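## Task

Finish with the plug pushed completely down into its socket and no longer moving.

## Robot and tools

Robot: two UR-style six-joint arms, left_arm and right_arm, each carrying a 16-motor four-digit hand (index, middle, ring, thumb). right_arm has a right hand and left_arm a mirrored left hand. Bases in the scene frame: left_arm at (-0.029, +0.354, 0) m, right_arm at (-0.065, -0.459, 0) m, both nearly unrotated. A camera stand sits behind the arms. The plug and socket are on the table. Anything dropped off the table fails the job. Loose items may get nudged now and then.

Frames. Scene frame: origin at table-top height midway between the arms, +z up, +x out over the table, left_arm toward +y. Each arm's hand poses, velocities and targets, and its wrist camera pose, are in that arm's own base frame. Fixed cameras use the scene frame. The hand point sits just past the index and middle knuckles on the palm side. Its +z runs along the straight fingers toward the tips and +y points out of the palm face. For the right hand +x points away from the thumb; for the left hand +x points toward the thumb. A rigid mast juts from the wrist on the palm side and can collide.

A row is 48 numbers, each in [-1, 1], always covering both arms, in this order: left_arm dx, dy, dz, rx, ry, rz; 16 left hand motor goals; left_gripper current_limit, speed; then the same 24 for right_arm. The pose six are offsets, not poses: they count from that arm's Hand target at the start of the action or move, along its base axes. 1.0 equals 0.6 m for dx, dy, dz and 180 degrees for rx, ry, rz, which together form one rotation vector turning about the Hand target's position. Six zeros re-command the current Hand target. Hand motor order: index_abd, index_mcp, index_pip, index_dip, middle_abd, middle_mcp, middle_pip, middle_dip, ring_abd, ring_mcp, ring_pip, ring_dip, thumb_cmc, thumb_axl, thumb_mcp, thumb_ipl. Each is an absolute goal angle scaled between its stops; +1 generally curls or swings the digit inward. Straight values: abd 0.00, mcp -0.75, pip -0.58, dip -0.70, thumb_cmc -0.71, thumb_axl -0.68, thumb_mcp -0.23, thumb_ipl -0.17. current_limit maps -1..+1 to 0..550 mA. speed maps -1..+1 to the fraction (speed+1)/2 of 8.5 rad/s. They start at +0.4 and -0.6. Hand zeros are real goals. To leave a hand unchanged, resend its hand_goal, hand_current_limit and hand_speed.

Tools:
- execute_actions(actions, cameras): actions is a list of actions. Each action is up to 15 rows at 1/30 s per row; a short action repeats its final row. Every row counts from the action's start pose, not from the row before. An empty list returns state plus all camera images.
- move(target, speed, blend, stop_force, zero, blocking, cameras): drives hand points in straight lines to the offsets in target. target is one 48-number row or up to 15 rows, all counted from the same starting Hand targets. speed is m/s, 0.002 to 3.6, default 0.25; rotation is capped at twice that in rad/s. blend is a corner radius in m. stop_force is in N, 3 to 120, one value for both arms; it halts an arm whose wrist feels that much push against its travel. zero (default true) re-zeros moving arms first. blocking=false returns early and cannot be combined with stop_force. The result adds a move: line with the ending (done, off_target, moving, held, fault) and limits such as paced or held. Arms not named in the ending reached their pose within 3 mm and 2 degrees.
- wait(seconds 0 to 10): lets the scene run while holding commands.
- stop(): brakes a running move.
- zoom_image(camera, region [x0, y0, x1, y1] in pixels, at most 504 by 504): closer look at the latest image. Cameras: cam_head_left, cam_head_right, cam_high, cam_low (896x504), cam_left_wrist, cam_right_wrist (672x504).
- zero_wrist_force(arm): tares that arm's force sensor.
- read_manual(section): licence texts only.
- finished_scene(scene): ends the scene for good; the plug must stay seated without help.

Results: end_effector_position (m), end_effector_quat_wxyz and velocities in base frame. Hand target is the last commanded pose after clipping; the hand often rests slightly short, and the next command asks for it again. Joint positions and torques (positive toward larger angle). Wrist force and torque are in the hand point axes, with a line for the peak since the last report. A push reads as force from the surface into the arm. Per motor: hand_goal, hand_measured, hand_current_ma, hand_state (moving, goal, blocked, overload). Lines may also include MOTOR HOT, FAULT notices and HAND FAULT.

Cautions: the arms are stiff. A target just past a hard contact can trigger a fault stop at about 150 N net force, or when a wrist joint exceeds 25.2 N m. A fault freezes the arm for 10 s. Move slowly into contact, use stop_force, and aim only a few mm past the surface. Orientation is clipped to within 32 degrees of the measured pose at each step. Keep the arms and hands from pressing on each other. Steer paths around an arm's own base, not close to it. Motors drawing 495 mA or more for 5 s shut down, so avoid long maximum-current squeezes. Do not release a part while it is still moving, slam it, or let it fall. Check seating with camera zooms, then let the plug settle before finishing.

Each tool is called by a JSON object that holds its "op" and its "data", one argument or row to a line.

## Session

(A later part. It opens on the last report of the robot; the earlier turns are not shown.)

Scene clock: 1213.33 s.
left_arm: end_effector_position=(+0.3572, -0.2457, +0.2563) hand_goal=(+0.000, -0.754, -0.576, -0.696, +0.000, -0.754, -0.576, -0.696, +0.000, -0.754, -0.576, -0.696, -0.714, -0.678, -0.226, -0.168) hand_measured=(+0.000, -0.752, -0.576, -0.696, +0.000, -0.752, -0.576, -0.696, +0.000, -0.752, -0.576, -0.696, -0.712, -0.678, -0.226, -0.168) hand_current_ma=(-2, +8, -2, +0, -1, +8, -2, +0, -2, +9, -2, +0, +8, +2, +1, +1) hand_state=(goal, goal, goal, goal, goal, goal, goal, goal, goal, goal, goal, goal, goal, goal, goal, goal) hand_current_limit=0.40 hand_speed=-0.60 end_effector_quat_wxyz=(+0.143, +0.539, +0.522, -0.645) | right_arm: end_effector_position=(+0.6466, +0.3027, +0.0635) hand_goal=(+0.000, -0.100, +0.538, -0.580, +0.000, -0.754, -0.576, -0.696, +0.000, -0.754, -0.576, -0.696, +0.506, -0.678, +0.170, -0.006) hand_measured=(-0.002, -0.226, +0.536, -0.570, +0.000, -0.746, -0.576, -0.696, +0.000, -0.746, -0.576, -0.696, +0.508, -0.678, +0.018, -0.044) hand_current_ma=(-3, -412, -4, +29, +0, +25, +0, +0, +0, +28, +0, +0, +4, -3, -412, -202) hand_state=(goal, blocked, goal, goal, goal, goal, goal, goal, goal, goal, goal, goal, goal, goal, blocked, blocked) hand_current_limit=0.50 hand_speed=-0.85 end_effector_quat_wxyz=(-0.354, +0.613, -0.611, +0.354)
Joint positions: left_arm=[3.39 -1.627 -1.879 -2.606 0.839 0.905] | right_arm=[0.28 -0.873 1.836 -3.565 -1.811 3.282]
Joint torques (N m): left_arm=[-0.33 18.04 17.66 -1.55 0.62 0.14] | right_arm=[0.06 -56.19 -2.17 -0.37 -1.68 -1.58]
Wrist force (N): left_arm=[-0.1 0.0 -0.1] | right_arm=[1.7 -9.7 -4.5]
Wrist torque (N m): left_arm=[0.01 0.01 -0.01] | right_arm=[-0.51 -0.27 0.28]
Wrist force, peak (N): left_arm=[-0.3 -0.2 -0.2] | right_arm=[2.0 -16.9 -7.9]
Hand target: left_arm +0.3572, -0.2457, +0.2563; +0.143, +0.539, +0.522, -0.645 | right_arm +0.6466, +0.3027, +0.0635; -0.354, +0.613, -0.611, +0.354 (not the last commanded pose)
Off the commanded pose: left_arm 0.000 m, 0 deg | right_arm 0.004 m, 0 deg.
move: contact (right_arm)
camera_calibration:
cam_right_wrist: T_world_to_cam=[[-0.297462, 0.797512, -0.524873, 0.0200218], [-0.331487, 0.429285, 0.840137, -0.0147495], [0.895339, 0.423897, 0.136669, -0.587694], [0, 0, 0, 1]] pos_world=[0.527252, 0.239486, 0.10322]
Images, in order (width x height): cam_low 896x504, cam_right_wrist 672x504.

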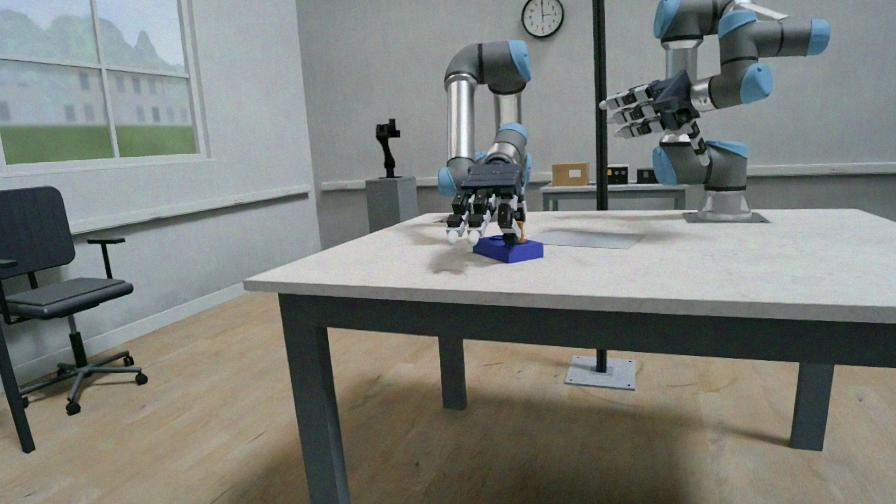

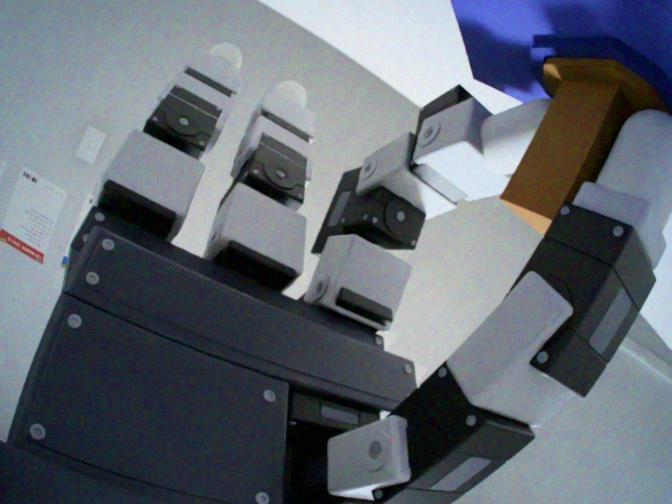

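{"op": "move", "data": {
  "target": [0,0,0,0,0,0, 0,-0.754,-0.576,-0.696,0,-0.754,-0.576,-0.696,0,-0.754,-0.576,-0.696,-0.714,-0.678,-0.226,-0.168,0.4,-0.6, 0,0,0.01,0,0,0, 0,-0.3,0.539,-0.580,0,-0.754,-0.576,-0.696,0,-0.754,-0.576,-0.696,0.506,-0.678,-0.05,-0.005,0.4,-0.7],
  "speed": 0.012
}}

{"op": "move", "data": {
  "target": [0,0,0,0,0,0, 0,-0.754,-0.576,-0.696,0,-0.754,-0.576,-0.696,0,-0.754,-0.576,-0.696,-0.714,-0.678,-0.226,-0.168,0.4,-0.6, 0,0,0.015,0,0,0, 0,-0.5,0.539,-0.580,0,-0.754,-0.576,-0.696,0,-0.754,-0.576,-0.696,0.506,-0.678,-0.15,-0.005,0.4,-0.6],
  "speed": 0.03
}}

{"op": "move", "data": {
  "target": [0,0,0,0,0,0, 0,-0.754,-0.576,-0.696,0,-0.754,-0.576,-0.696,0,-0.754,-0.576,-0.696,-0.714,-0.678,-0.226,-0.168,0.4,-0.6, 0,0,0.05,0,0,0, 0,-0.514,0.539,-0.580,0,-0.754,-0.576,-0.696,0,-0.754,-0.576,-0.696,0.506,-0.678,-0.15,-0.005,0.4,-0.6],
  "speed": 0.1,
  "cameras": ["cam_head_left","cam_low","cam_high","cam_right_wrist"]
}}

{"op": "zoom_image", "data": {
  "camera": "cam_right_wrist",
  "region": [492, 0, 672, 210]
}}

{"op": "zoom_image", "data": {
  "camera": "cam_low",
  "region": [490, 210, 550, 260]
}}

Scene clock: 1252.20 s.
left_arm: end_effector_position=(+0.3572, -0.2457, +0.2563) hand_goal=(+0.000, -0.754, -0.576, -0.696, +0.000, -0.754, -0.576, -0.696, +0.000, -0.754, -0.576, -0.696, -0.714, -0.678, -0.226, -0.168) hand_measured=(+0.000, -0.752, -0.576, -0.696, +0.000, -0.752, -0.576, -0.696, +0.000, -0.752, -0.576, -0.696, -0.712, -0.678, -0.226, -0.168) hand_current_ma=(-2, +8, -2, +0, -1, +8, -2, +0, -2, +9, -2, +0, +8, +2, +1, +1) hand_state=(goal, goal, goal, goal, goal, goal, goal, goal, goal, goal, goal, goal, goal, goal, goal, goal) hand_current_limit=0.40 hand_speed=-0.60 end_effector_quat_wxyz=(+0.143, +0.539, +0.522, -0.645) | right_arm: end_effector_position=(+0.6466, +0.3027, +0.0696) hand_goal=(+0.000, -0.300, +0.538, -0.580, +0.000, -0.754, -0.576, -0.696, +0.000, -0.754, -0.576, -0.696, +0.506, -0.678, -0.050, -0.006) hand_measured=(-0.002, -0.294, +0.536, -0.578, +0.000, -0.746, -0.576, -0.696, +0.000, -0.746, -0.576, -0.696, +0.508, -0.678, -0.046, -0.008) hand_current_ma=(-3, +22, -4, +6, +0, +25, +0, +0, +0, +28, +0, +0, +4, -3, +12, -8) hand_state=(goal, goal, goal, goal, goal, goal, goal, goal, goal, goal, goal, goal, goal, goal, goal, goal) hand_current_limit=0.40 hand_speed=-0.70 end_effector_quat_wxyz=(-0.354, +0.613, -0.611, +0.354)
Joint positions: left_arm=[3.39 -1.627 -1.879 -2.606 0.839 0.905] | right_arm=[0.28 -0.885 1.836 -3.553 -1.811 3.282]
Joint torques (N m): left_arm=[-0.88 19.15 17.35 -1.03 0.72 0.12] | right_arm=[0.14 -48.27 -27.54 -2.98 -1.69 -1.54]
Wrist force (N): left_arm=[-0.4 0.0 0.0] | right_arm=[1.1 0.8 0.1]
Wrist torque (N m): left_arm=[-0.01 0.04 -0.03] | right_arm=[0.27 -0.12 0.12]
Wrist force, peak (N): left_arm=[-0.4 0.3 0.2] | right_arm=[1.6 -10.0 -4.7]
Hand target: left_arm +0.3572, -0.2457, +0.2563; +0.143, +0.539, +0.522, -0.645 | right_arm +0.6466, +0.3027, +0.0695; -0.354, +0.613, -0.611, +0.354
Off the commanded pose: left_arm 0.000 m, 0 deg | right_arm 0.000 m, 0 deg.
move: done

Scene clock: 1252.93 s.
left_arm: end_effector_position=(+0.3572, -0.2457, +0.2563) hand_goal=(+0.000, -0.754, -0.576, -0.696, +0.000, -0.754, -0.576, -0.696, +0.000, -0.754, -0.576, -0.696, -0.714, -0.678, -0.226, -0.168) hand_measured=(+0.000, -0.752, -0.576, -0.696, +0.000, -0.752, -0.576, -0.696, +0.000, -0.752, -0.576, -0.696, -0.712, -0.678, -0.226, -0.168) hand_current_ma=(-2, +8, -2, +0, -1, +8, -2, +0, -2, +9, -2, +0, +8, +2, +1, +1) hand_state=(goal, goal, goal, goal, goal, goal, goal, goal, goal, goal, goal, goal, goal, goal, goal, goal) hand_current_limit=0.40 hand_speed=-0.60 end_effector_quat_wxyz=(+0.143, +0.539, +0.522, -0.645) | right_arm: end_effector_position=(+0.6466, +0.3027, +0.0787) hand_goal=(+0.000, -0.500, +0.538, -0.580, +0.000, -0.754, -0.576, -0.696, +0.000, -0.754, -0.576, -0.696, +0.506, -0.678, -0.150, -0.006) hand_measured=(-0.002, -0.490, +0.536, -0.578, +0.000, -0.746, -0.576, -0.696, +0.000, -0.746, -0.576, -0.696, +0.508, -0.678, -0.146, -0.008) hand_current_ma=(-3, +37, -4, +6, +0, +25, +0, +0, +0, +28, +0, +0, +4, -3, +18, -7) hand_state=(goal, goal, goal, goal, goal, goal, goal, goal, goal, goal, goal, goal, goal, goal, goal, goal) hand_current_limit=0.40 hand_speed=-0.60 end_effector_quat_wxyz=(-0.354, +0.613, -0.611, +0.354)
Joint positions: left_arm=[3.39 -1.627 -1.879 -2.606 0.839 0.905] | right_arm=[0.28 -0.903 1.835 -3.534 -1.811 3.282]
Joint torques (N m): left_arm=[0.32 19.63 19.06 -1.21 0.64 0.35] | right_arm=[-0.65 -36.83 -26.45 -4.19 -1.67 -1.55]
Wrist force (N): left_arm=[-0.1 -0.1 0.0] | right_arm=[1.2 1.1 0.2]
Wrist torque (N m): left_arm=[-0.01 0.01 -0.01] | right_arm=[0.29 -0.14 0.14]
Wrist force, peak (N): left_arm=[-0.4 0.2 -0.2] | right_arm=[1.7 0.9 0.1]
Hand target: left_arm +0.3572, -0.2457, +0.2563; +0.143, +0.539, +0.522, -0.645 | right_arm +0.6466, +0.3027, +0.0785; -0.354, +0.613, -0.611, +0.354
Off the commanded pose: left_arm 0.000 m, 0 deg | right_arm 0.000 m, 0 deg.
move: done

Scene clock: 1253.70 s.
left_arm: end_effector_position=(+0.3572, -0.2457, +0.2563) hand_goal=(+0.000, -0.754, -0.576, -0.696, +0.000, -0.754, -0.576, -0.696, +0.000, -0.754, -0.576, -0.696, -0.714, -0.678, -0.226, -0.168) hand_measured=(+0.000, -0.752, -0.576, -0.696, +0.000, -0.752, -0.576, -0.696, +0.000, -0.752, -0.576, -0.696, -0.712, -0.678, -0.226, -0.168) hand_current_ma=(-2, +8, -2, +0, -1, +8, -2, +0, -2, +9, -2, +0, +8, +2, +1, +1) hand_state=(goal, goal, goal, goal, goal, goal, goal, goal, goal, goal, goal, goal, goal, goal, goal, goal) hand_current_limit=0.40 hand_speed=-0.60 end_effector_quat_wxyz=(+0.143, +0.539, +0.522, -0.645) | right_arm: end_effector_position=(+0.6467, +0.3027, +0.1087) hand_goal=(+0.000, -0.514, +0.538, -0.580, +0.000, -0.754, -0.576, -0.696, +0.000, -0.754, -0.576, -0.696, +0.506, -0.678, -0.150, -0.006) hand_measured=(-0.002, -0.504, +0.536, -0.578, +0.000, -0.746, -0.576, -0.696, +0.000, -0.746, -0.576, -0.696, +0.508, -0.678, -0.146, -0.008) hand_current_ma=(-3, +38, -4, +6, +0, +25, +0, +0, +0, +28, +0, +0, +4, -3, +17, -7) hand_state=(goal, goal, goal, goal, goal, goal, goal, goal, goal, goal, goal, goal, goal, goal, goal, goal) hand_current_limit=0.40 hand_speed=-0.60 end_effector_quat_wxyz=(-0.354, +0.613, -0.611, +0.354)
Joint positions: left_arm=[3.39 -1.627 -1.879 -2.606 0.839 0.905] | right_arm=[0.28 -0.96 1.828 -3.471 -1.811 3.282]
Joint torques (N m): left_arm=[-0.74 18.95 18.46 -1.28 0.73 0.09] | right_arm=[0.7 -32.46 -16.85 -4.14 -1.74 -1.13]
Wrist force (N): left_arm=[-0.1 0.1 -0.1] | right_arm=[1.4 0.7 0.0]
Wrist torque (N m): left_arm=[0.03 0.01 -0.01] | right_arm=[0.25 -0.15 0.16]
Wrist force, peak (N): left_arm=[-0.3 0.0 0.3] | right_arm=[1.6 1.3 0.2]
Hand target: left_arm +0.3572, -0.2457, +0.2563; +0.143, +0.539, +0.522, -0.645 | right_arm +0.6466, +0.3027, +0.1085; -0.354, +0.613, -0.611, +0.354
Off the commanded pose: left_arm 0.000 m, 0 deg | right_arm 0.000 m, 0 deg.
move: done
camera_calibration:
cam_right_wrist: T_world_to_cam=[[-0.29728, 0.797563, -0.524897, 0.0436711], [-0.331836, 0.429175, 0.840056, -0.0524681], [0.89527, 0.423912, 0.137075, -0.593986], [0, 0, 0, 1]] pos_world=[0.52735, 0.239485, 0.14842]
Images, in order (width x height): cam_head_left 896x504, cam_high 896x504, cam_low 896x504, cam_right_wrist 672x504.

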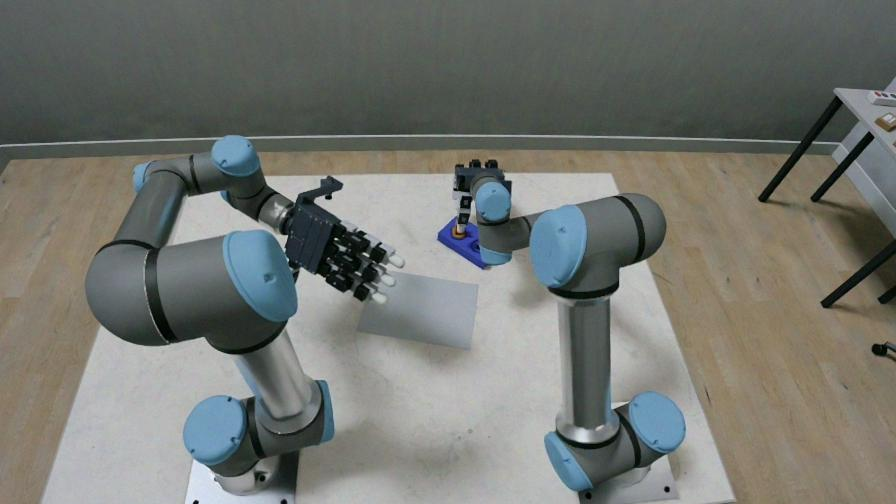

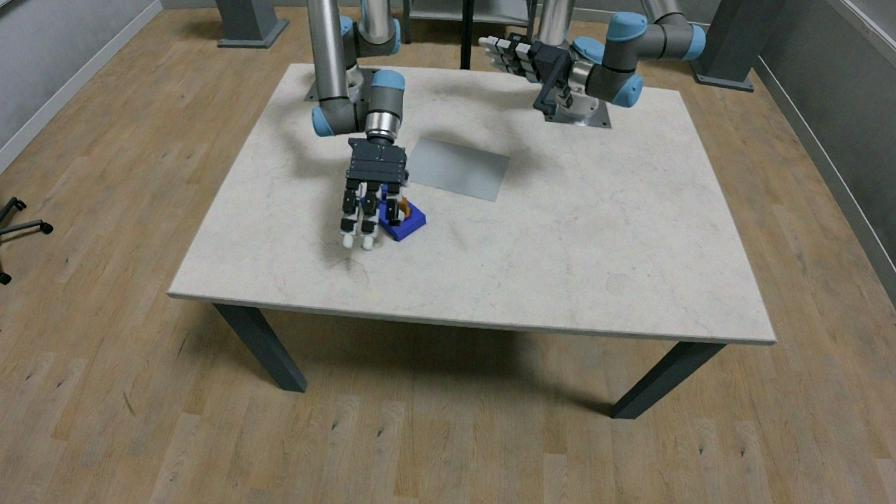

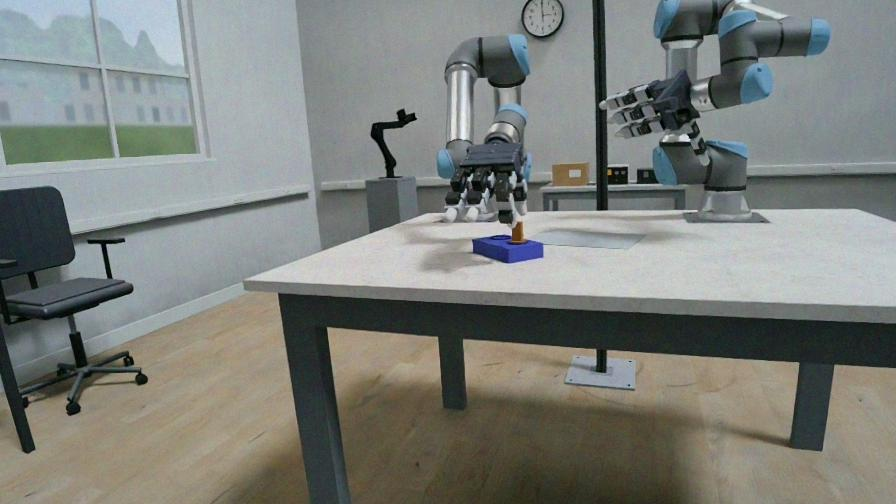

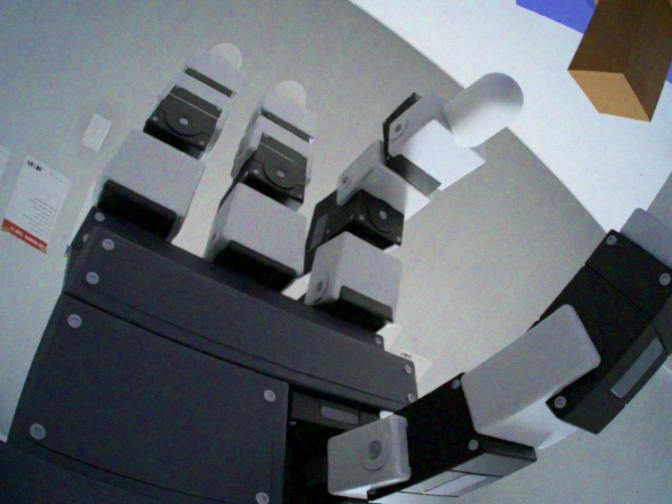

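Scaled by 2.400 from the camera's 672x504 image, which has a finer 960x720 frame.

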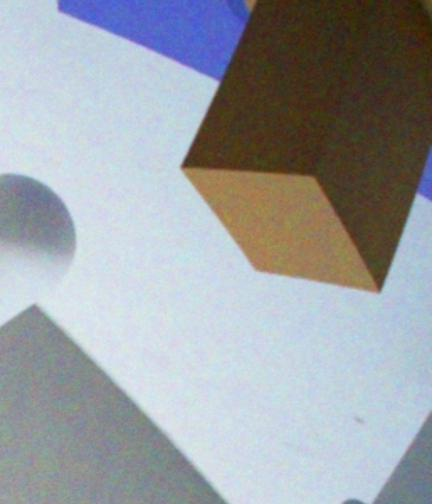

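Scaled by 8.400 from the camera's 896x504 image, which has a finer 1280x720 frame.

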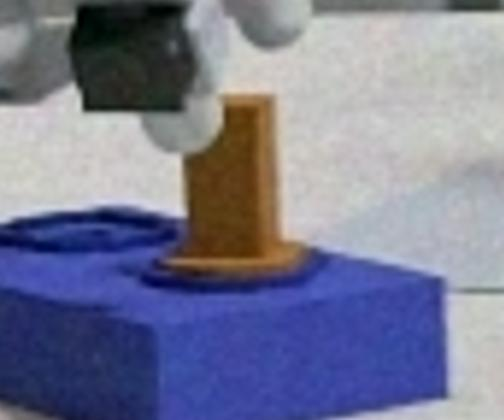

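{"op": "zoom_image", "data": {
  "camera": "cam_low",
  "region": [500, 225, 540, 255]
}}

{"op": "zoom_image", "data": {
  "camera": "cam_high",
  "region": [375, 190, 435, 240]
}}

{"op": "zoom_image", "data": {
  "camera": "cam_head_left",
  "region": [435, 205, 495, 255]
}}

Scaled by 12.600 from the camera's 896x504 image, which has a finer 1280x720 frame.

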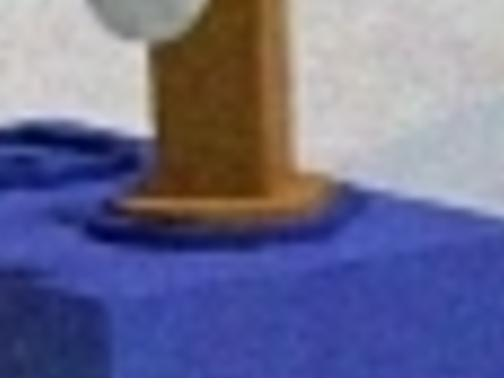

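Scaled by 8.400 from the camera's 896x504 image, which has a finer 1280x720 frame.

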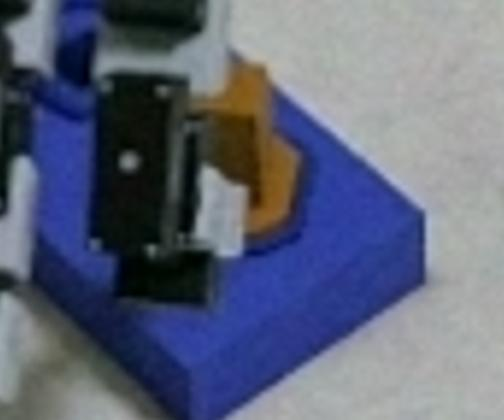

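Scaled by 8.400 from the camera's 896x504 image, which has a finer 1280x720 frame.

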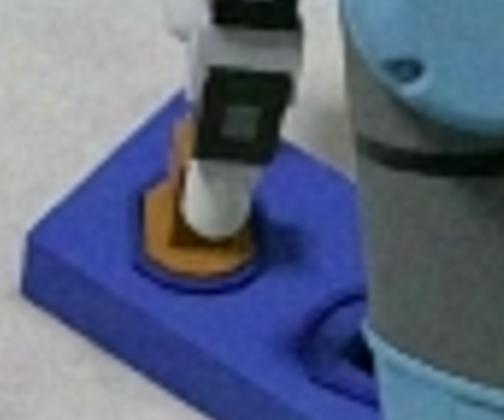

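{"op": "move", "data": {
  "target": [0,0,0,0,0,0, 0,-0.754,-0.576,-0.696,0,-0.754,-0.576,-0.696,0,-0.754,-0.576,-0.696,-0.714,-0.678,-0.226,-0.168,0.4,-0.6, 0.0293,0.0018,0.03,0,0,0, 0,-0.754,-0.576,-0.696,0,-0.754,-0.576,-0.696,0,-0.754,-0.576,-0.696,0.506,-0.678,0.108,-0.168,0.7,-0.5],
  "speed": 0.1
}}

{"op": "move", "data": {
  "target": [0,0,0,0,0,0, 0,-0.754,-0.576,-0.696,0,-0.754,-0.576,-0.696,0,-0.754,-0.576,-0.696,-0.714,-0.678,-0.226,-0.168,0.4,-0.6, 0,0,-0.0667,0,0,0, 0,-0.754,-0.576,-0.696,0,-0.754,-0.576,-0.696,0,-0.754,-0.576,-0.696,0.506,-0.678,0.108,-0.168,0.7,-0.5],
  "speed": 0.02,
  "stop_force": 4,
  "cameras": ["cam_head_left","cam_low","cam_right_wrist"]
}}

{"op": "zoom_image", "data": {
  "camera": "cam_low",
  "region": [490, 200, 550, 260]
}}

{"op": "zoom_image", "data": {
  "camera": "cam_head_left",
  "region": [435, 205, 495, 255]
}}

Scene clock: 1322.50 s.
left_arm: end_effector_position=(+0.3572, -0.2457, +0.2563) hand_goal=(+0.000, -0.754, -0.576, -0.696, +0.000, -0.754, -0.576, -0.696, +0.000, -0.754, -0.576, -0.696, -0.714, -0.678, -0.226, -0.168) hand_measured=(+0.000, -0.752, -0.576, -0.696, +0.000, -0.752, -0.576, -0.696, +0.000, -0.752, -0.576, -0.696, -0.712, -0.678, -0.226, -0.168) hand_current_ma=(-2, +8, -2, +0, -1, +8, -2, +0, -2, +9, -2, +0, +8, +2, +1, +1) hand_state=(goal, goal, goal, goal, goal, goal, goal, goal, goal, goal, goal, goal, goal, goal, goal, goal) hand_current_limit=0.40 hand_speed=-0.60 end_effector_quat_wxyz=(+0.143, +0.539, +0.522, -0.645) | right_arm: end_effector_position=(+0.6642, +0.3037, +0.1266) hand_goal=(+0.000, -0.754, -0.576, -0.696, +0.000, -0.754, -0.576, -0.696, +0.000, -0.754, -0.576, -0.696, +0.506, -0.678, +0.108, -0.168) hand_measured=(-0.002, -0.738, -0.568, -0.694, +0.000, -0.746, -0.576, -0.696, +0.000, -0.746, -0.576, -0.696, +0.508, -0.678, +0.106, -0.166) hand_current_ma=(-3, +60, +24, +7, +0, +25, +0, +0, +0, +28, +0, +0, +4, -3, -6, +8) hand_state=(goal, goal, goal, goal, goal, goal, goal, goal, goal, goal, goal, goal, goal, goal, goal, goal) hand_current_limit=0.70 hand_speed=-0.50 end_effector_quat_wxyz=(-0.354, +0.613, -0.611, +0.354)
Joint positions: left_arm=[3.39 -1.627 -1.879 -2.606 0.839 0.905] | right_arm=[0.273 -0.966 1.771 -3.408 -1.805 3.278]
Joint torques (N m): left_arm=[-1.53 18.3 16.97 -1.15 0.64 0.15] | right_arm=[4.94 -46.32 -5.45 -3.69 -1.19 0.54]
Wrist force (N): left_arm=[-0.1 -0.1 0.2] | right_arm=[1.0 0.9 0.1]
Wrist torque (N m): left_arm=[-0.03 0.01 -0.01] | right_arm=[0.27 -0.09 0.19]
Wrist force, peak (N): left_arm=[-0.1 -0.4 0.2] | right_arm=[1.5 1.8 0.1]
Hand target: left_arm +0.3572, -0.2457, +0.2563; +0.143, +0.539, +0.522, -0.645 | right_arm +0.6642, +0.3038, +0.1265; -0.354, +0.613, -0.611, +0.354
Off the commanded pose: left_arm 0.000 m, 0 deg | right_arm 0.000 m, 0 deg.
move: done

Scene clock: 1324.83 s.
left_arm: end_effector_position=(+0.3572, -0.2457, +0.2563) hand_goal=(+0.000, -0.754, -0.576, -0.696, +0.000, -0.754, -0.576, -0.696, +0.000, -0.754, -0.576, -0.696, -0.714, -0.678, -0.226, -0.168) hand_measured=(+0.000, -0.752, -0.576, -0.696, +0.000, -0.752, -0.576, -0.696, +0.000, -0.752, -0.576, -0.696, -0.712, -0.678, -0.226, -0.168) hand_current_ma=(-2, +8, -2, +0, -1, +8, -2, +0, -2, +9, -2, +0, +8, +2, +1, +1) hand_state=(goal, goal, goal, goal, goal, goal, goal, goal, goal, goal, goal, goal, goal, goal, goal, goal) hand_current_limit=0.40 hand_speed=-0.60 end_effector_quat_wxyz=(+0.143, +0.539, +0.522, -0.645) | right_arm: end_effector_position=(+0.6642, +0.3038, +0.1057) hand_goal=(+0.000, -0.754, -0.576, -0.696, +0.000, -0.754, -0.576, -0.696, +0.000, -0.754, -0.576, -0.696, +0.506, -0.678, +0.108, -0.168) hand_measured=(-0.002, -0.738, -0.568, -0.694, +0.000, -0.746, -0.576, -0.696, +0.000, -0.746, -0.576, -0.696, +0.508, -0.678, +0.106, -0.166) hand_current_ma=(-3, +60, +23, +7, +0, +25, +0, +0, +0, +28, +0, +0, +3, -3, -5, +8) hand_state=(goal, goal, goal, goal, goal, goal, goal, goal, goal, goal, goal, goal, goal, goal, goal, goal) hand_current_limit=0.70 hand_speed=-0.50 end_effector_quat_wxyz=(-0.354, +0.613, -0.611, +0.354)
Joint positions: left_arm=[3.39 -1.627 -1.879 -2.606 0.839 0.905] | right_arm=[0.273 -0.929 1.778 -3.452 -1.805 3.278]
Joint torques (N m): left_arm=[-0.42 18.32 18.2 -1.15 0.92 0.26] | right_arm=[7.06 -58.74 -26.88 -3.57 -1.61 -1.52]
Wrist force (N): left_arm=[0.1 0.1 0.1] | right_arm=[1.5 -4.9 -2.6]
Wrist torque (N m): left_arm=[0.00 -0.01 0.00] | right_arm=[-0.23 -0.20 0.24]
Wrist force, peak (N): left_arm=[-0.5 0.2 0.1] | right_arm=[2.2 -15.4 -7.7]
Hand target: left_arm +0.3572, -0.2457, +0.2563; +0.143, +0.539, +0.522, -0.645 | right_arm +0.6642, +0.3038, +0.1057; -0.354, +0.613, -0.611, +0.354 (not the last commanded pose)
Off the commanded pose: left_arm 0.000 m, 0 deg | right_arm 0.019 m, 0 deg.
move: contact (right_arm)
camera_calibration:
cam_right_wrist: T_world_to_cam=[[-0.297462, 0.797512, -0.524873, 0.0465295], [-0.331487, 0.429285, 0.840137, -0.0448413], [0.895339, 0.423897, 0.136669, -0.609685], [0, 0, 0, 1]] pos_world=[0.544852, 0.240586, 0.14542]
Images, in order (width x height): cam_head_left 896x504, cam_low 896x504, cam_right_wrist 672x504.

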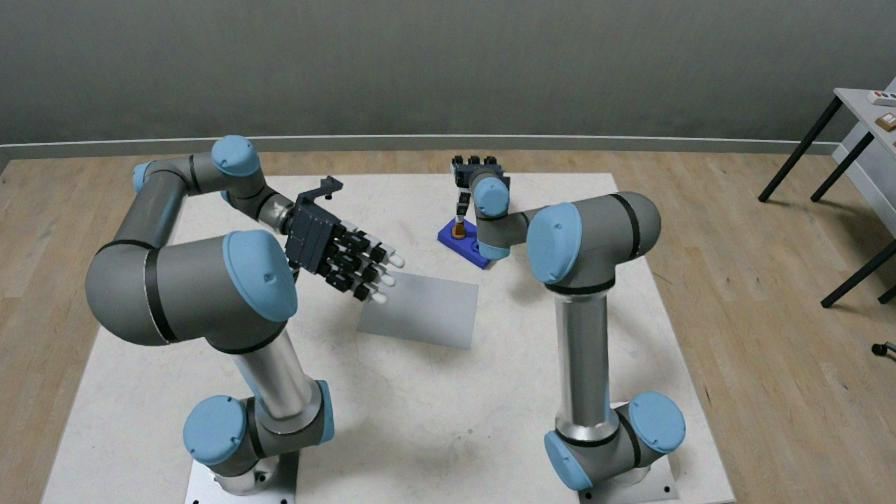

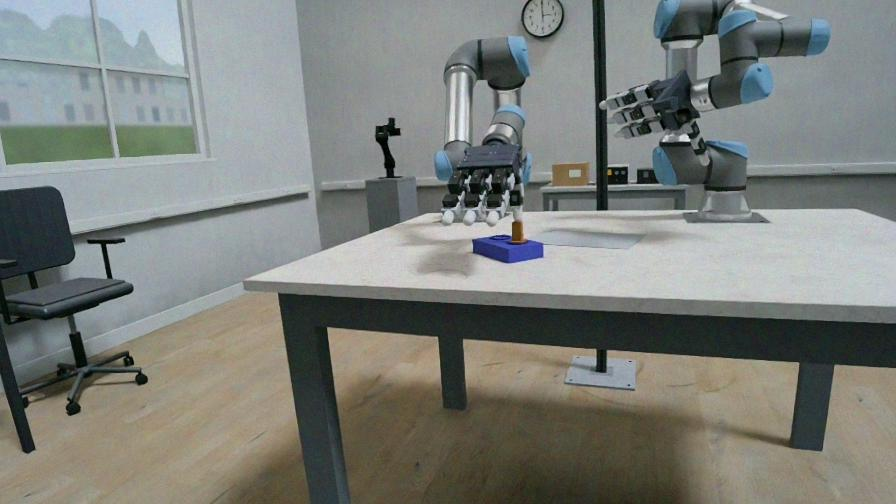

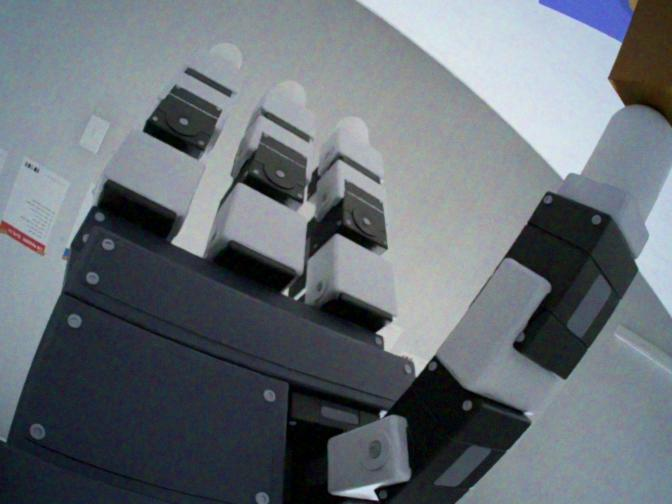

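Scaled by 8.400 from the camera's 896x504 image, which has a finer 1280x720 frame.

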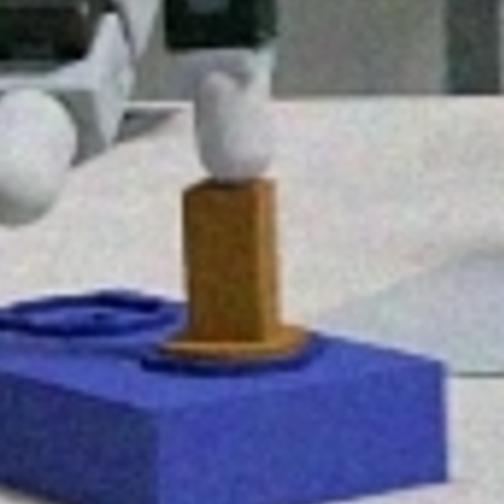

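Scaled by 8.400 from the camera's 896x504 image, which has a finer 1280x720 frame.

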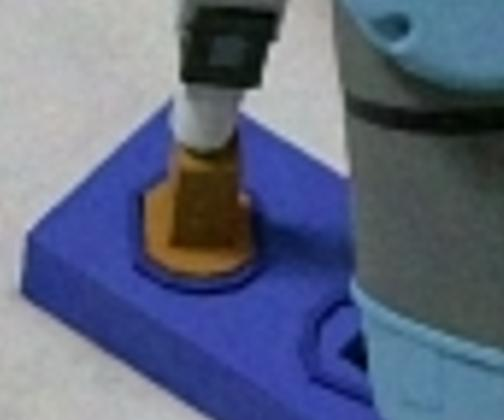

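{"op": "move", "data": {
  "target": [0,0,0,0,0,0, 0,-0.754,-0.576,-0.696,0,-0.754,-0.576,-0.696,0,-0.754,-0.576,-0.696,-0.714,-0.678,-0.226,-0.168,0.4,-0.6, 0,0,-0.0167,0,0,0, 0,-0.754,-0.576,-0.696,0,-0.754,-0.576,-0.696,0,-0.754,-0.576,-0.696,0.506,-0.678,0.108,-0.168,0.7,-0.5],
  "speed": 0.005,
  "stop_force": 22,
  "zero": false,
  "cameras": ["cam_low","cam_head_left"]
}}

{"op": "zoom_image", "data": {
  "camera": "cam_low",
  "region": [490, 200, 550, 260]
}}

Scene clock: 1334.87 s.
left_arm: end_effector_position=(+0.3572, -0.2457, +0.2563) hand_goal=(+0.000, -0.754, -0.576, -0.696, +0.000, -0.754, -0.576, -0.696, +0.000, -0.754, -0.576, -0.696, -0.714, -0.678, -0.226, -0.168) hand_measured=(+0.000, -0.752, -0.576, -0.696, +0.000, -0.752, -0.576, -0.696, +0.000, -0.752, -0.576, -0.696, -0.712, -0.678, -0.226, -0.168) hand_current_ma=(-2, +8, -2, +0, -1, +8, -2, +0, -2, +9, -2, +0, +8, +2, +1, +1) hand_state=(goal, goal, goal, goal, goal, goal, goal, goal, goal, goal, goal, goal, goal, goal, goal, goal) hand_current_limit=0.40 hand_speed=-0.60 end_effector_quat_wxyz=(+0.143, +0.539, +0.522, -0.645) | right_arm: end_effector_position=(+0.6643, +0.3038, +0.1050) hand_goal=(+0.000, -0.754, -0.576, -0.696, +0.000, -0.754, -0.576, -0.696, +0.000, -0.754, -0.576, -0.696, +0.506, -0.678, +0.108, -0.168) hand_measured=(-0.002, -0.738, -0.568, -0.694, +0.000, -0.746, -0.576, -0.696, +0.000, -0.746, -0.576, -0.696, +0.508, -0.678, +0.106, -0.166) hand_current_ma=(-3, +60, +23, +7, +0, +25, +0, +0, +0, +28, +0, +0, +3, -3, -5, +5) hand_state=(goal, goal, goal, goal, goal, goal, goal, goal, goal, goal, goal, goal, goal, goal, goal, goal) hand_current_limit=0.70 hand_speed=-0.50 end_effector_quat_wxyz=(-0.354, +0.613, -0.611, +0.354)
Joint positions: left_arm=[3.39 -1.627 -1.879 -2.606 0.839 0.905] | right_arm=[0.273 -0.927 1.778 -3.455 -1.805 3.278]
Joint torques (N m): left_arm=[-1.64 18.97 16.19 -1.1 0.67 0.2] | right_arm=[7.19 -48.98 -20.09 1.09 -1.55 -1.8]
Wrist force (N): left_arm=[-0.2 -0.1 0.2] | right_arm=[2.4 -19.0 -9.8]
Wrist torque (N m): left_arm=[-0.03 0.02 -0.01] | right_arm=[-1.32 -0.37 0.42]
Wrist force, peak (N): left_arm=[-0.3 -0.3 0.3] | right_arm=[2.6 -21.8 -11.7]
Hand target: left_arm +0.3572, -0.2457, +0.2563; +0.143, +0.539, +0.522, -0.645 | right_arm +0.6643, +0.3038, +0.1050; -0.354, +0.613, -0.611, +0.354 (not the last commanded pose)
Off the commanded pose: left_arm 0.000 m, 0 deg | right_arm 0.009 m, 0 deg.
move: contact (right_arm)
Images, in order (width x height): cam_head_left 896x504, cam_low 896x504.

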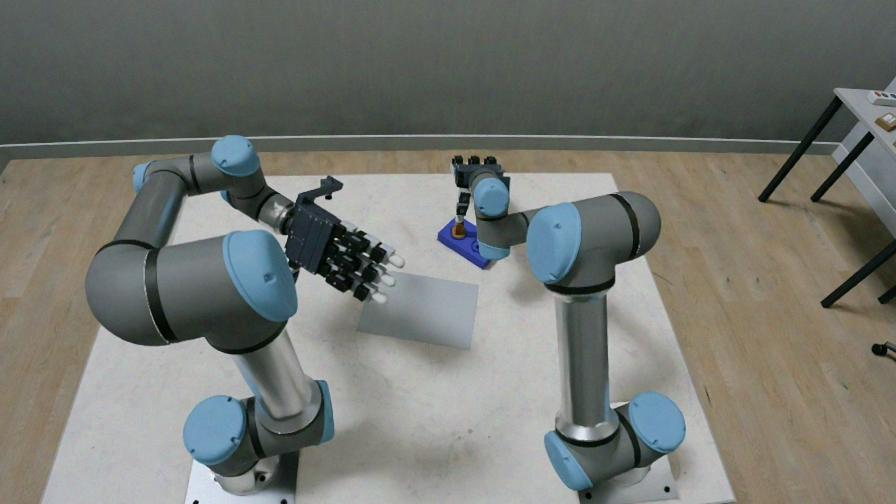

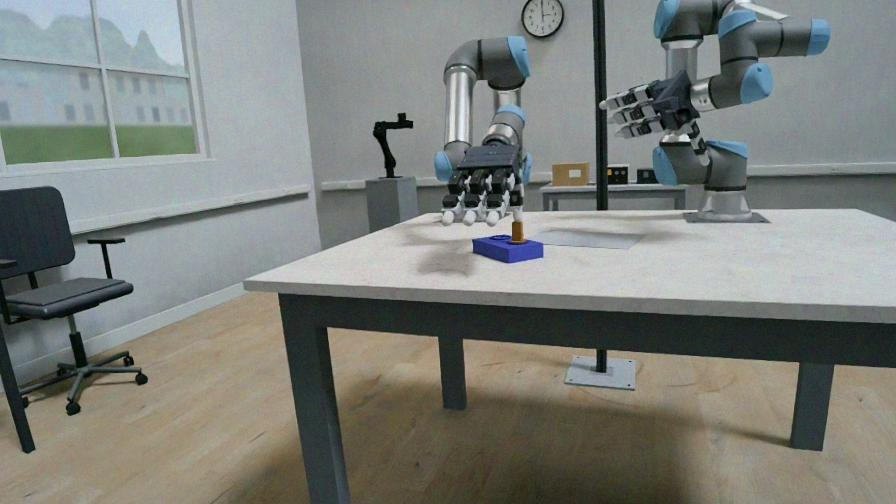

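Scaled by 8.400 from the camera's 896x504 image, which has a finer 1280x720 frame.

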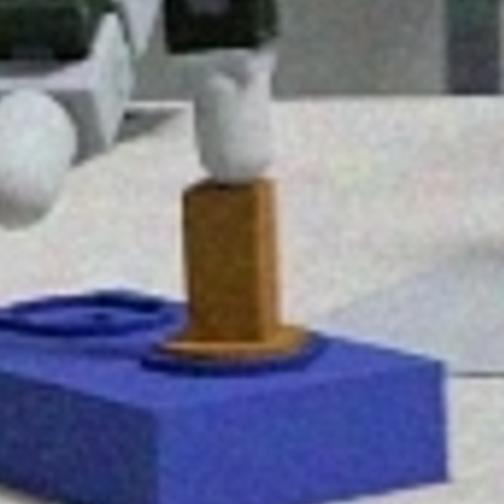

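{"op": "move", "data": {
  "target": [0,0,0,0,0,0, 0,-0.754,-0.576,-0.696,0,-0.754,-0.576,-0.696,0,-0.754,-0.576,-0.696,-0.714,-0.678,-0.226,-0.168,0.4,-0.6, 0,0,0.1,0,0,0, 0,-0.754,-0.576,-0.696,0,-0.754,-0.576,-0.696,0,-0.754,-0.576,-0.696,0.506,-0.678,0.108,-0.168,0.4,-0.5],
  "speed": 0.15
}}

{"op": "move", "data": {
  "target": [
    [0,0,0,0,0,0, 0,-0.754,-0.576,-0.696,0,-0.754,-0.576,-0.696,0,-0.754,-0.576,-0.696,-0.714,-0.678,-0.226,-0.168,0.4,-0.6, -0.0322,-0.1013,-0.025,-0.1294,0.0618,0.2786, 0,-0.754,-0.576,-0.696,0,-0.754,-0.576,-0.696,0,-0.754,-0.576,-0.696,-0.714,-0.678,-0.226,-0.168,0.4,-0.5],
    [0,0,0,0,0,0, 0,-0.754,-0.576,-0.696,0,-0.754,-0.576,-0.696,0,-0.754,-0.576,-0.696,-0.714,-0.678,-0.226,-0.168,0.4,-0.6, -0.0322,-0.1013,-0.1333,-0.1294,0.0618,0.2786, 0,-0.754,-0.576,-0.696,0,-0.754,-0.576,-0.696,0,-0.754,-0.576,-0.696,-0.714,-0.678,-0.226,-0.168,0.4,-0.5]
  ],
  "speed": [0.4,0.12],
  "blend": [0.01,0],
  "cameras": ["cam_head_left","cam_head_right","cam_high","cam_low","cam_right_wrist"]
}}

{"op": "zoom_image", "data": {
  "camera": "cam_right_wrist",
  "region": [420, 80, 672, 332]
}}

Scene clock: 1441.20 s.
left_arm: end_effector_position=(+0.3572, -0.2457, +0.2563) hand_goal=(+0.000, -0.754, -0.576, -0.696, +0.000, -0.754, -0.576, -0.696, +0.000, -0.754, -0.576, -0.696, -0.714, -0.678, -0.226, -0.168) hand_measured=(+0.000, -0.752, -0.576, -0.696, +0.000, -0.752, -0.576, -0.696, +0.000, -0.752, -0.576, -0.696, -0.712, -0.678, -0.226, -0.168) hand_current_ma=(-2, +8, -2, +0, -1, +8, -2, +0, -2, +9, -2, +0, +8, +2, +1, +1) hand_state=(goal, goal, goal, goal, goal, goal, goal, goal, goal, goal, goal, goal, goal, goal, goal, goal) hand_current_limit=0.40 hand_speed=-0.60 end_effector_quat_wxyz=(+0.143, +0.539, +0.522, -0.645) | right_arm: end_effector_position=(+0.6644, +0.3038, +0.1651) hand_goal=(+0.000, -0.754, -0.576, -0.696, +0.000, -0.754, -0.576, -0.696, +0.000, -0.754, -0.576, -0.696, +0.506, -0.678, +0.108, -0.168) hand_measured=(-0.002, -0.738, -0.568, -0.694, +0.000, -0.746, -0.576, -0.696, +0.000, -0.746, -0.576, -0.696, +0.508, -0.678, +0.106, -0.166) hand_current_ma=(-3, +60, +22, +7, +0, +26, +0, +0, +0, +29, +0, +0, +3, -3, -5, +4) hand_state=(goal, goal, goal, goal, goal, goal, goal, goal, goal, goal, goal, goal, goal, goal, goal, goal) hand_current_limit=0.40 hand_speed=-0.50 end_effector_quat_wxyz=(-0.355, +0.613, -0.611, +0.354)
Joint positions: left_arm=[3.39 -1.627 -1.879 -2.606 0.839 0.905] | right_arm=[0.273 -1.029 1.751 -3.326 -1.805 3.278]
Joint torques (N m): left_arm=[-0.52 19.7 17.33 -1.27 0.62 0.09] | right_arm=[1.32 -35.06 -7.47 -2.74 -1.4 0.69]
Wrist force (N): left_arm=[-0.1 0.0 -0.2] | right_arm=[1.5 0.9 -0.1]
Wrist torque (N m): left_arm=[0.02 0.01 0.00] | right_arm=[0.28 -0.13 0.26]
Wrist force, peak (N): left_arm=[-0.4 -0.2 0.0] | right_arm=[2.6 -19.6 -10.3]
Hand target: left_arm +0.3572, -0.2457, +0.2563; +0.143, +0.539, +0.522, -0.645 | right_arm +0.6643, +0.3038, +0.1650; -0.354, +0.613, -0.611, +0.354
Off the commanded pose: left_arm 0.000 m, 0 deg | right_arm 0.000 m, 0 deg.
move: done

Scene clock: 1443.53 s.
left_arm: end_effector_position=(+0.3572, -0.2457, +0.2563) hand_goal=(+0.000, -0.754, -0.576, -0.696, +0.000, -0.754, -0.576, -0.696, +0.000, -0.754, -0.576, -0.696, -0.714, -0.678, -0.226, -0.168) hand_measured=(+0.000, -0.752, -0.576, -0.696, +0.000, -0.752, -0.576, -0.696, +0.000, -0.752, -0.576, -0.696, -0.712, -0.678, -0.226, -0.168) hand_current_ma=(-2, +8, -2, +0, -1, +8, -2, +0, -2, +9, -2, +0, +8, +2, +1, +1) hand_state=(goal, goal, goal, goal, goal, goal, goal, goal, goal, goal, goal, goal, goal, goal, goal, goal) hand_current_limit=0.40 hand_speed=-0.60 end_effector_quat_wxyz=(+0.143, +0.539, +0.522, -0.645) | right_arm: end_effector_position=(+0.6449, +0.2430, +0.0849) hand_goal=(+0.000, -0.754, -0.576, -0.696, +0.000, -0.754, -0.576, -0.696, +0.000, -0.754, -0.576, -0.696, -0.714, -0.678, -0.226, -0.168) hand_measured=(-0.002, -0.738, -0.570, -0.694, +0.000, -0.746, -0.576, -0.696, +0.000, -0.746, -0.576, -0.696, -0.702, -0.678, -0.220, -0.166) hand_current_ma=(-3, +54, +19, +7, +0, +26, +0, +0, +0, +29, +0, +0, +43, -2, +25, +4) hand_state=(goal, goal, goal, goal, goal, goal, goal, goal, goal, goal, goal, goal, goal, goal, goal, goal) hand_current_limit=0.40 hand_speed=-0.50 end_effector_quat_wxyz=(-0.284, +0.899, -0.245, +0.225)
Joint positions: left_arm=[3.39 -1.627 -1.879 -2.606 0.839 0.905] | right_arm=[0.114 -1.016 1.786 -3.012 -1.228 2.338]
Joint torques (N m): left_arm=[0.31 19.93 18.28 -1.31 1.01 0.2] | right_arm=[6.85 -58.64 -31.06 -2.72 0.85 1.29]
Wrist force (N): left_arm=[0.0 0.0 -0.1] | right_arm=[0.7 0.9 -1.0]
Wrist torque (N m): left_arm=[0.01 0.00 0.00] | right_arm=[0.30 0.06 0.09]
Wrist force, peak (N): left_arm=[-0.2 -0.3 0.2] | right_arm=[1.5 0.0 -1.8]
Hand target: left_arm +0.3572, -0.2457, +0.2563; +0.143, +0.539, +0.522, -0.645 | right_arm +0.6450, +0.2430, +0.0850; -0.284, +0.899, -0.245, +0.225
Off the commanded pose: left_arm 0.000 m, 0 deg | right_arm 0.000 m, 0 deg.
move: done
camera_calibration:
cam_right_wrist: T_world_to_cam=[[-0.807071, 0.0242328, -0.589957, 0.600421], [-0.542046, 0.365805, 0.756554, 0.150727], [0.234142, 0.930376, -0.282095, -0.225041], [0, 0, 0, 1]] pos_world=[0.618975, 0.139687, 0.176706]
Images, in order (width x height): cam_head_left 896x504, cam_head_right 896x504, cam_high 896x504, cam_low 896x504, cam_right_wrist 672x504.

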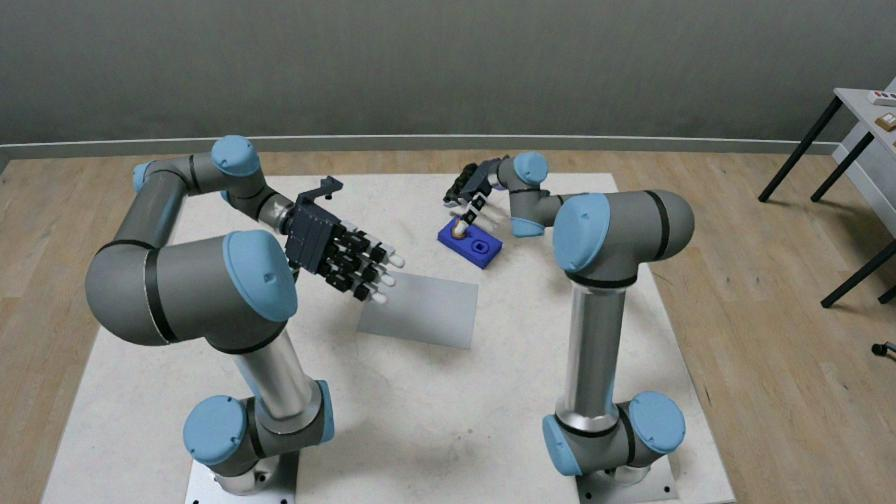

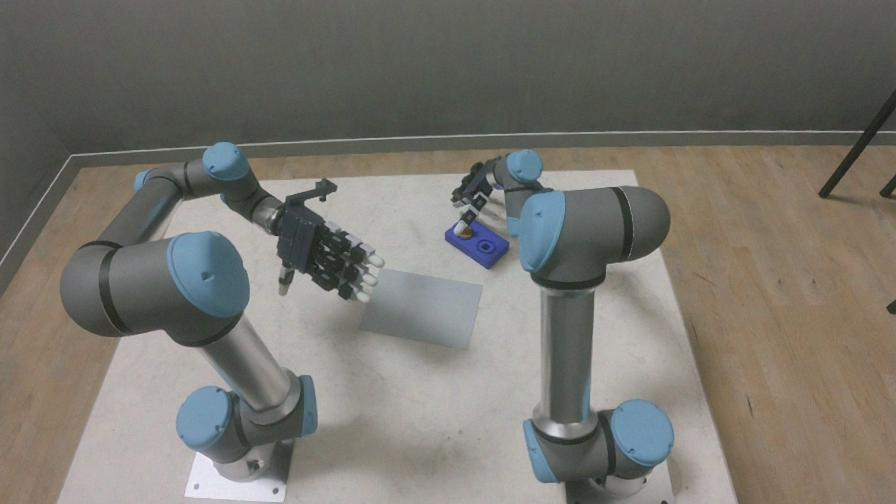

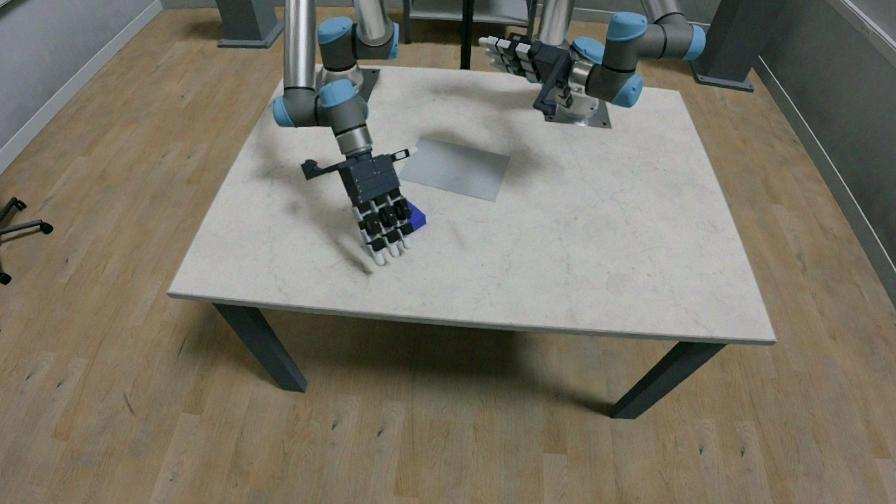

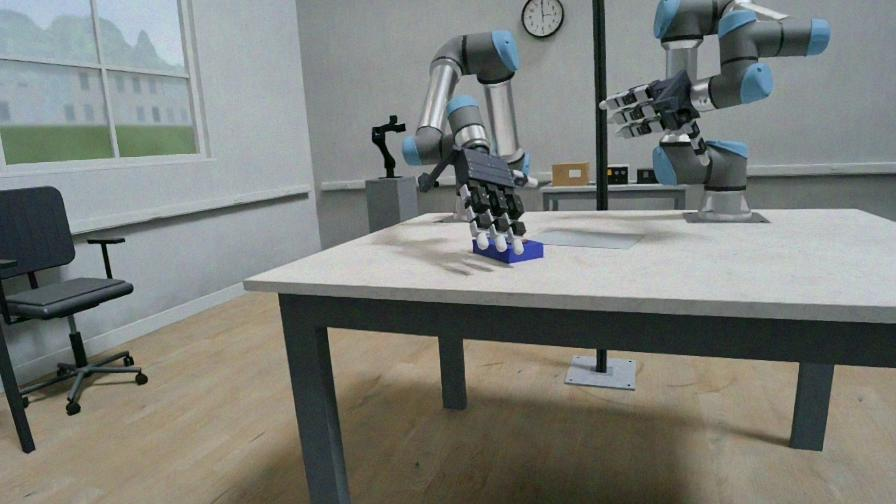

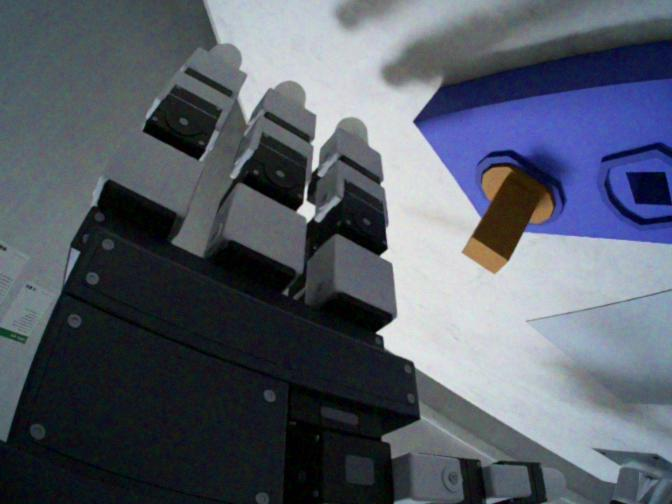

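Scaled by 2.000 from the camera's 672x504 image, which has a finer 960x720 frame.

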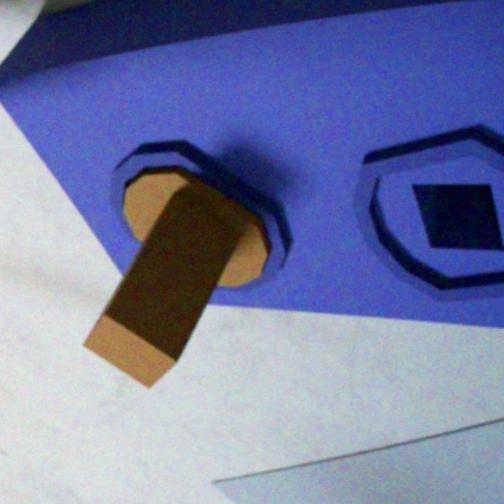

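{"op": "zoom_image", "data": {
  "camera": "cam_right_wrist",
  "region": [465, 140, 575, 240]
}}

{"op": "zoom_image", "data": {
  "camera": "cam_right_wrist",
  "region": [585, 130, 672, 240]
}}

Scaled by 4.582 from the camera's 672x504 image, which has a finer 960x720 frame.

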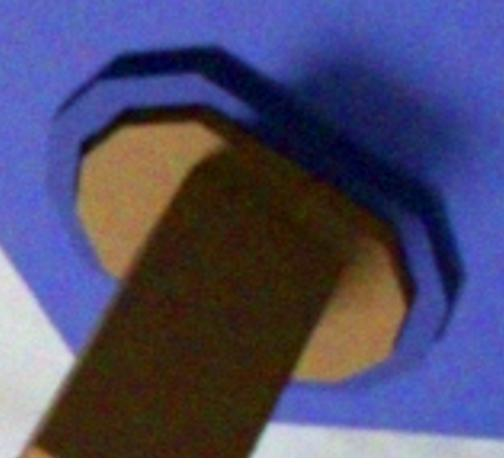

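Scaled by 4.582 from the camera's 672x504 image, which has a finer 960x720 frame.

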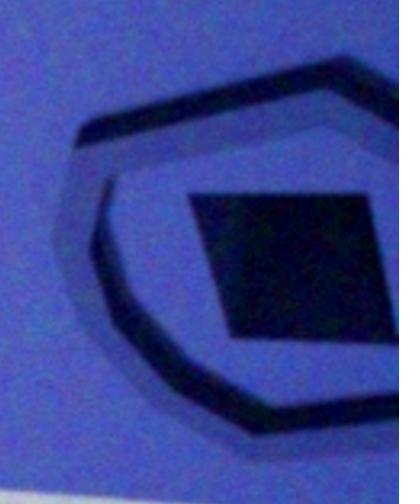

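{"op": "finished_scene", "data": {
  "scene": 1
}}

The scene is finished: the task was done.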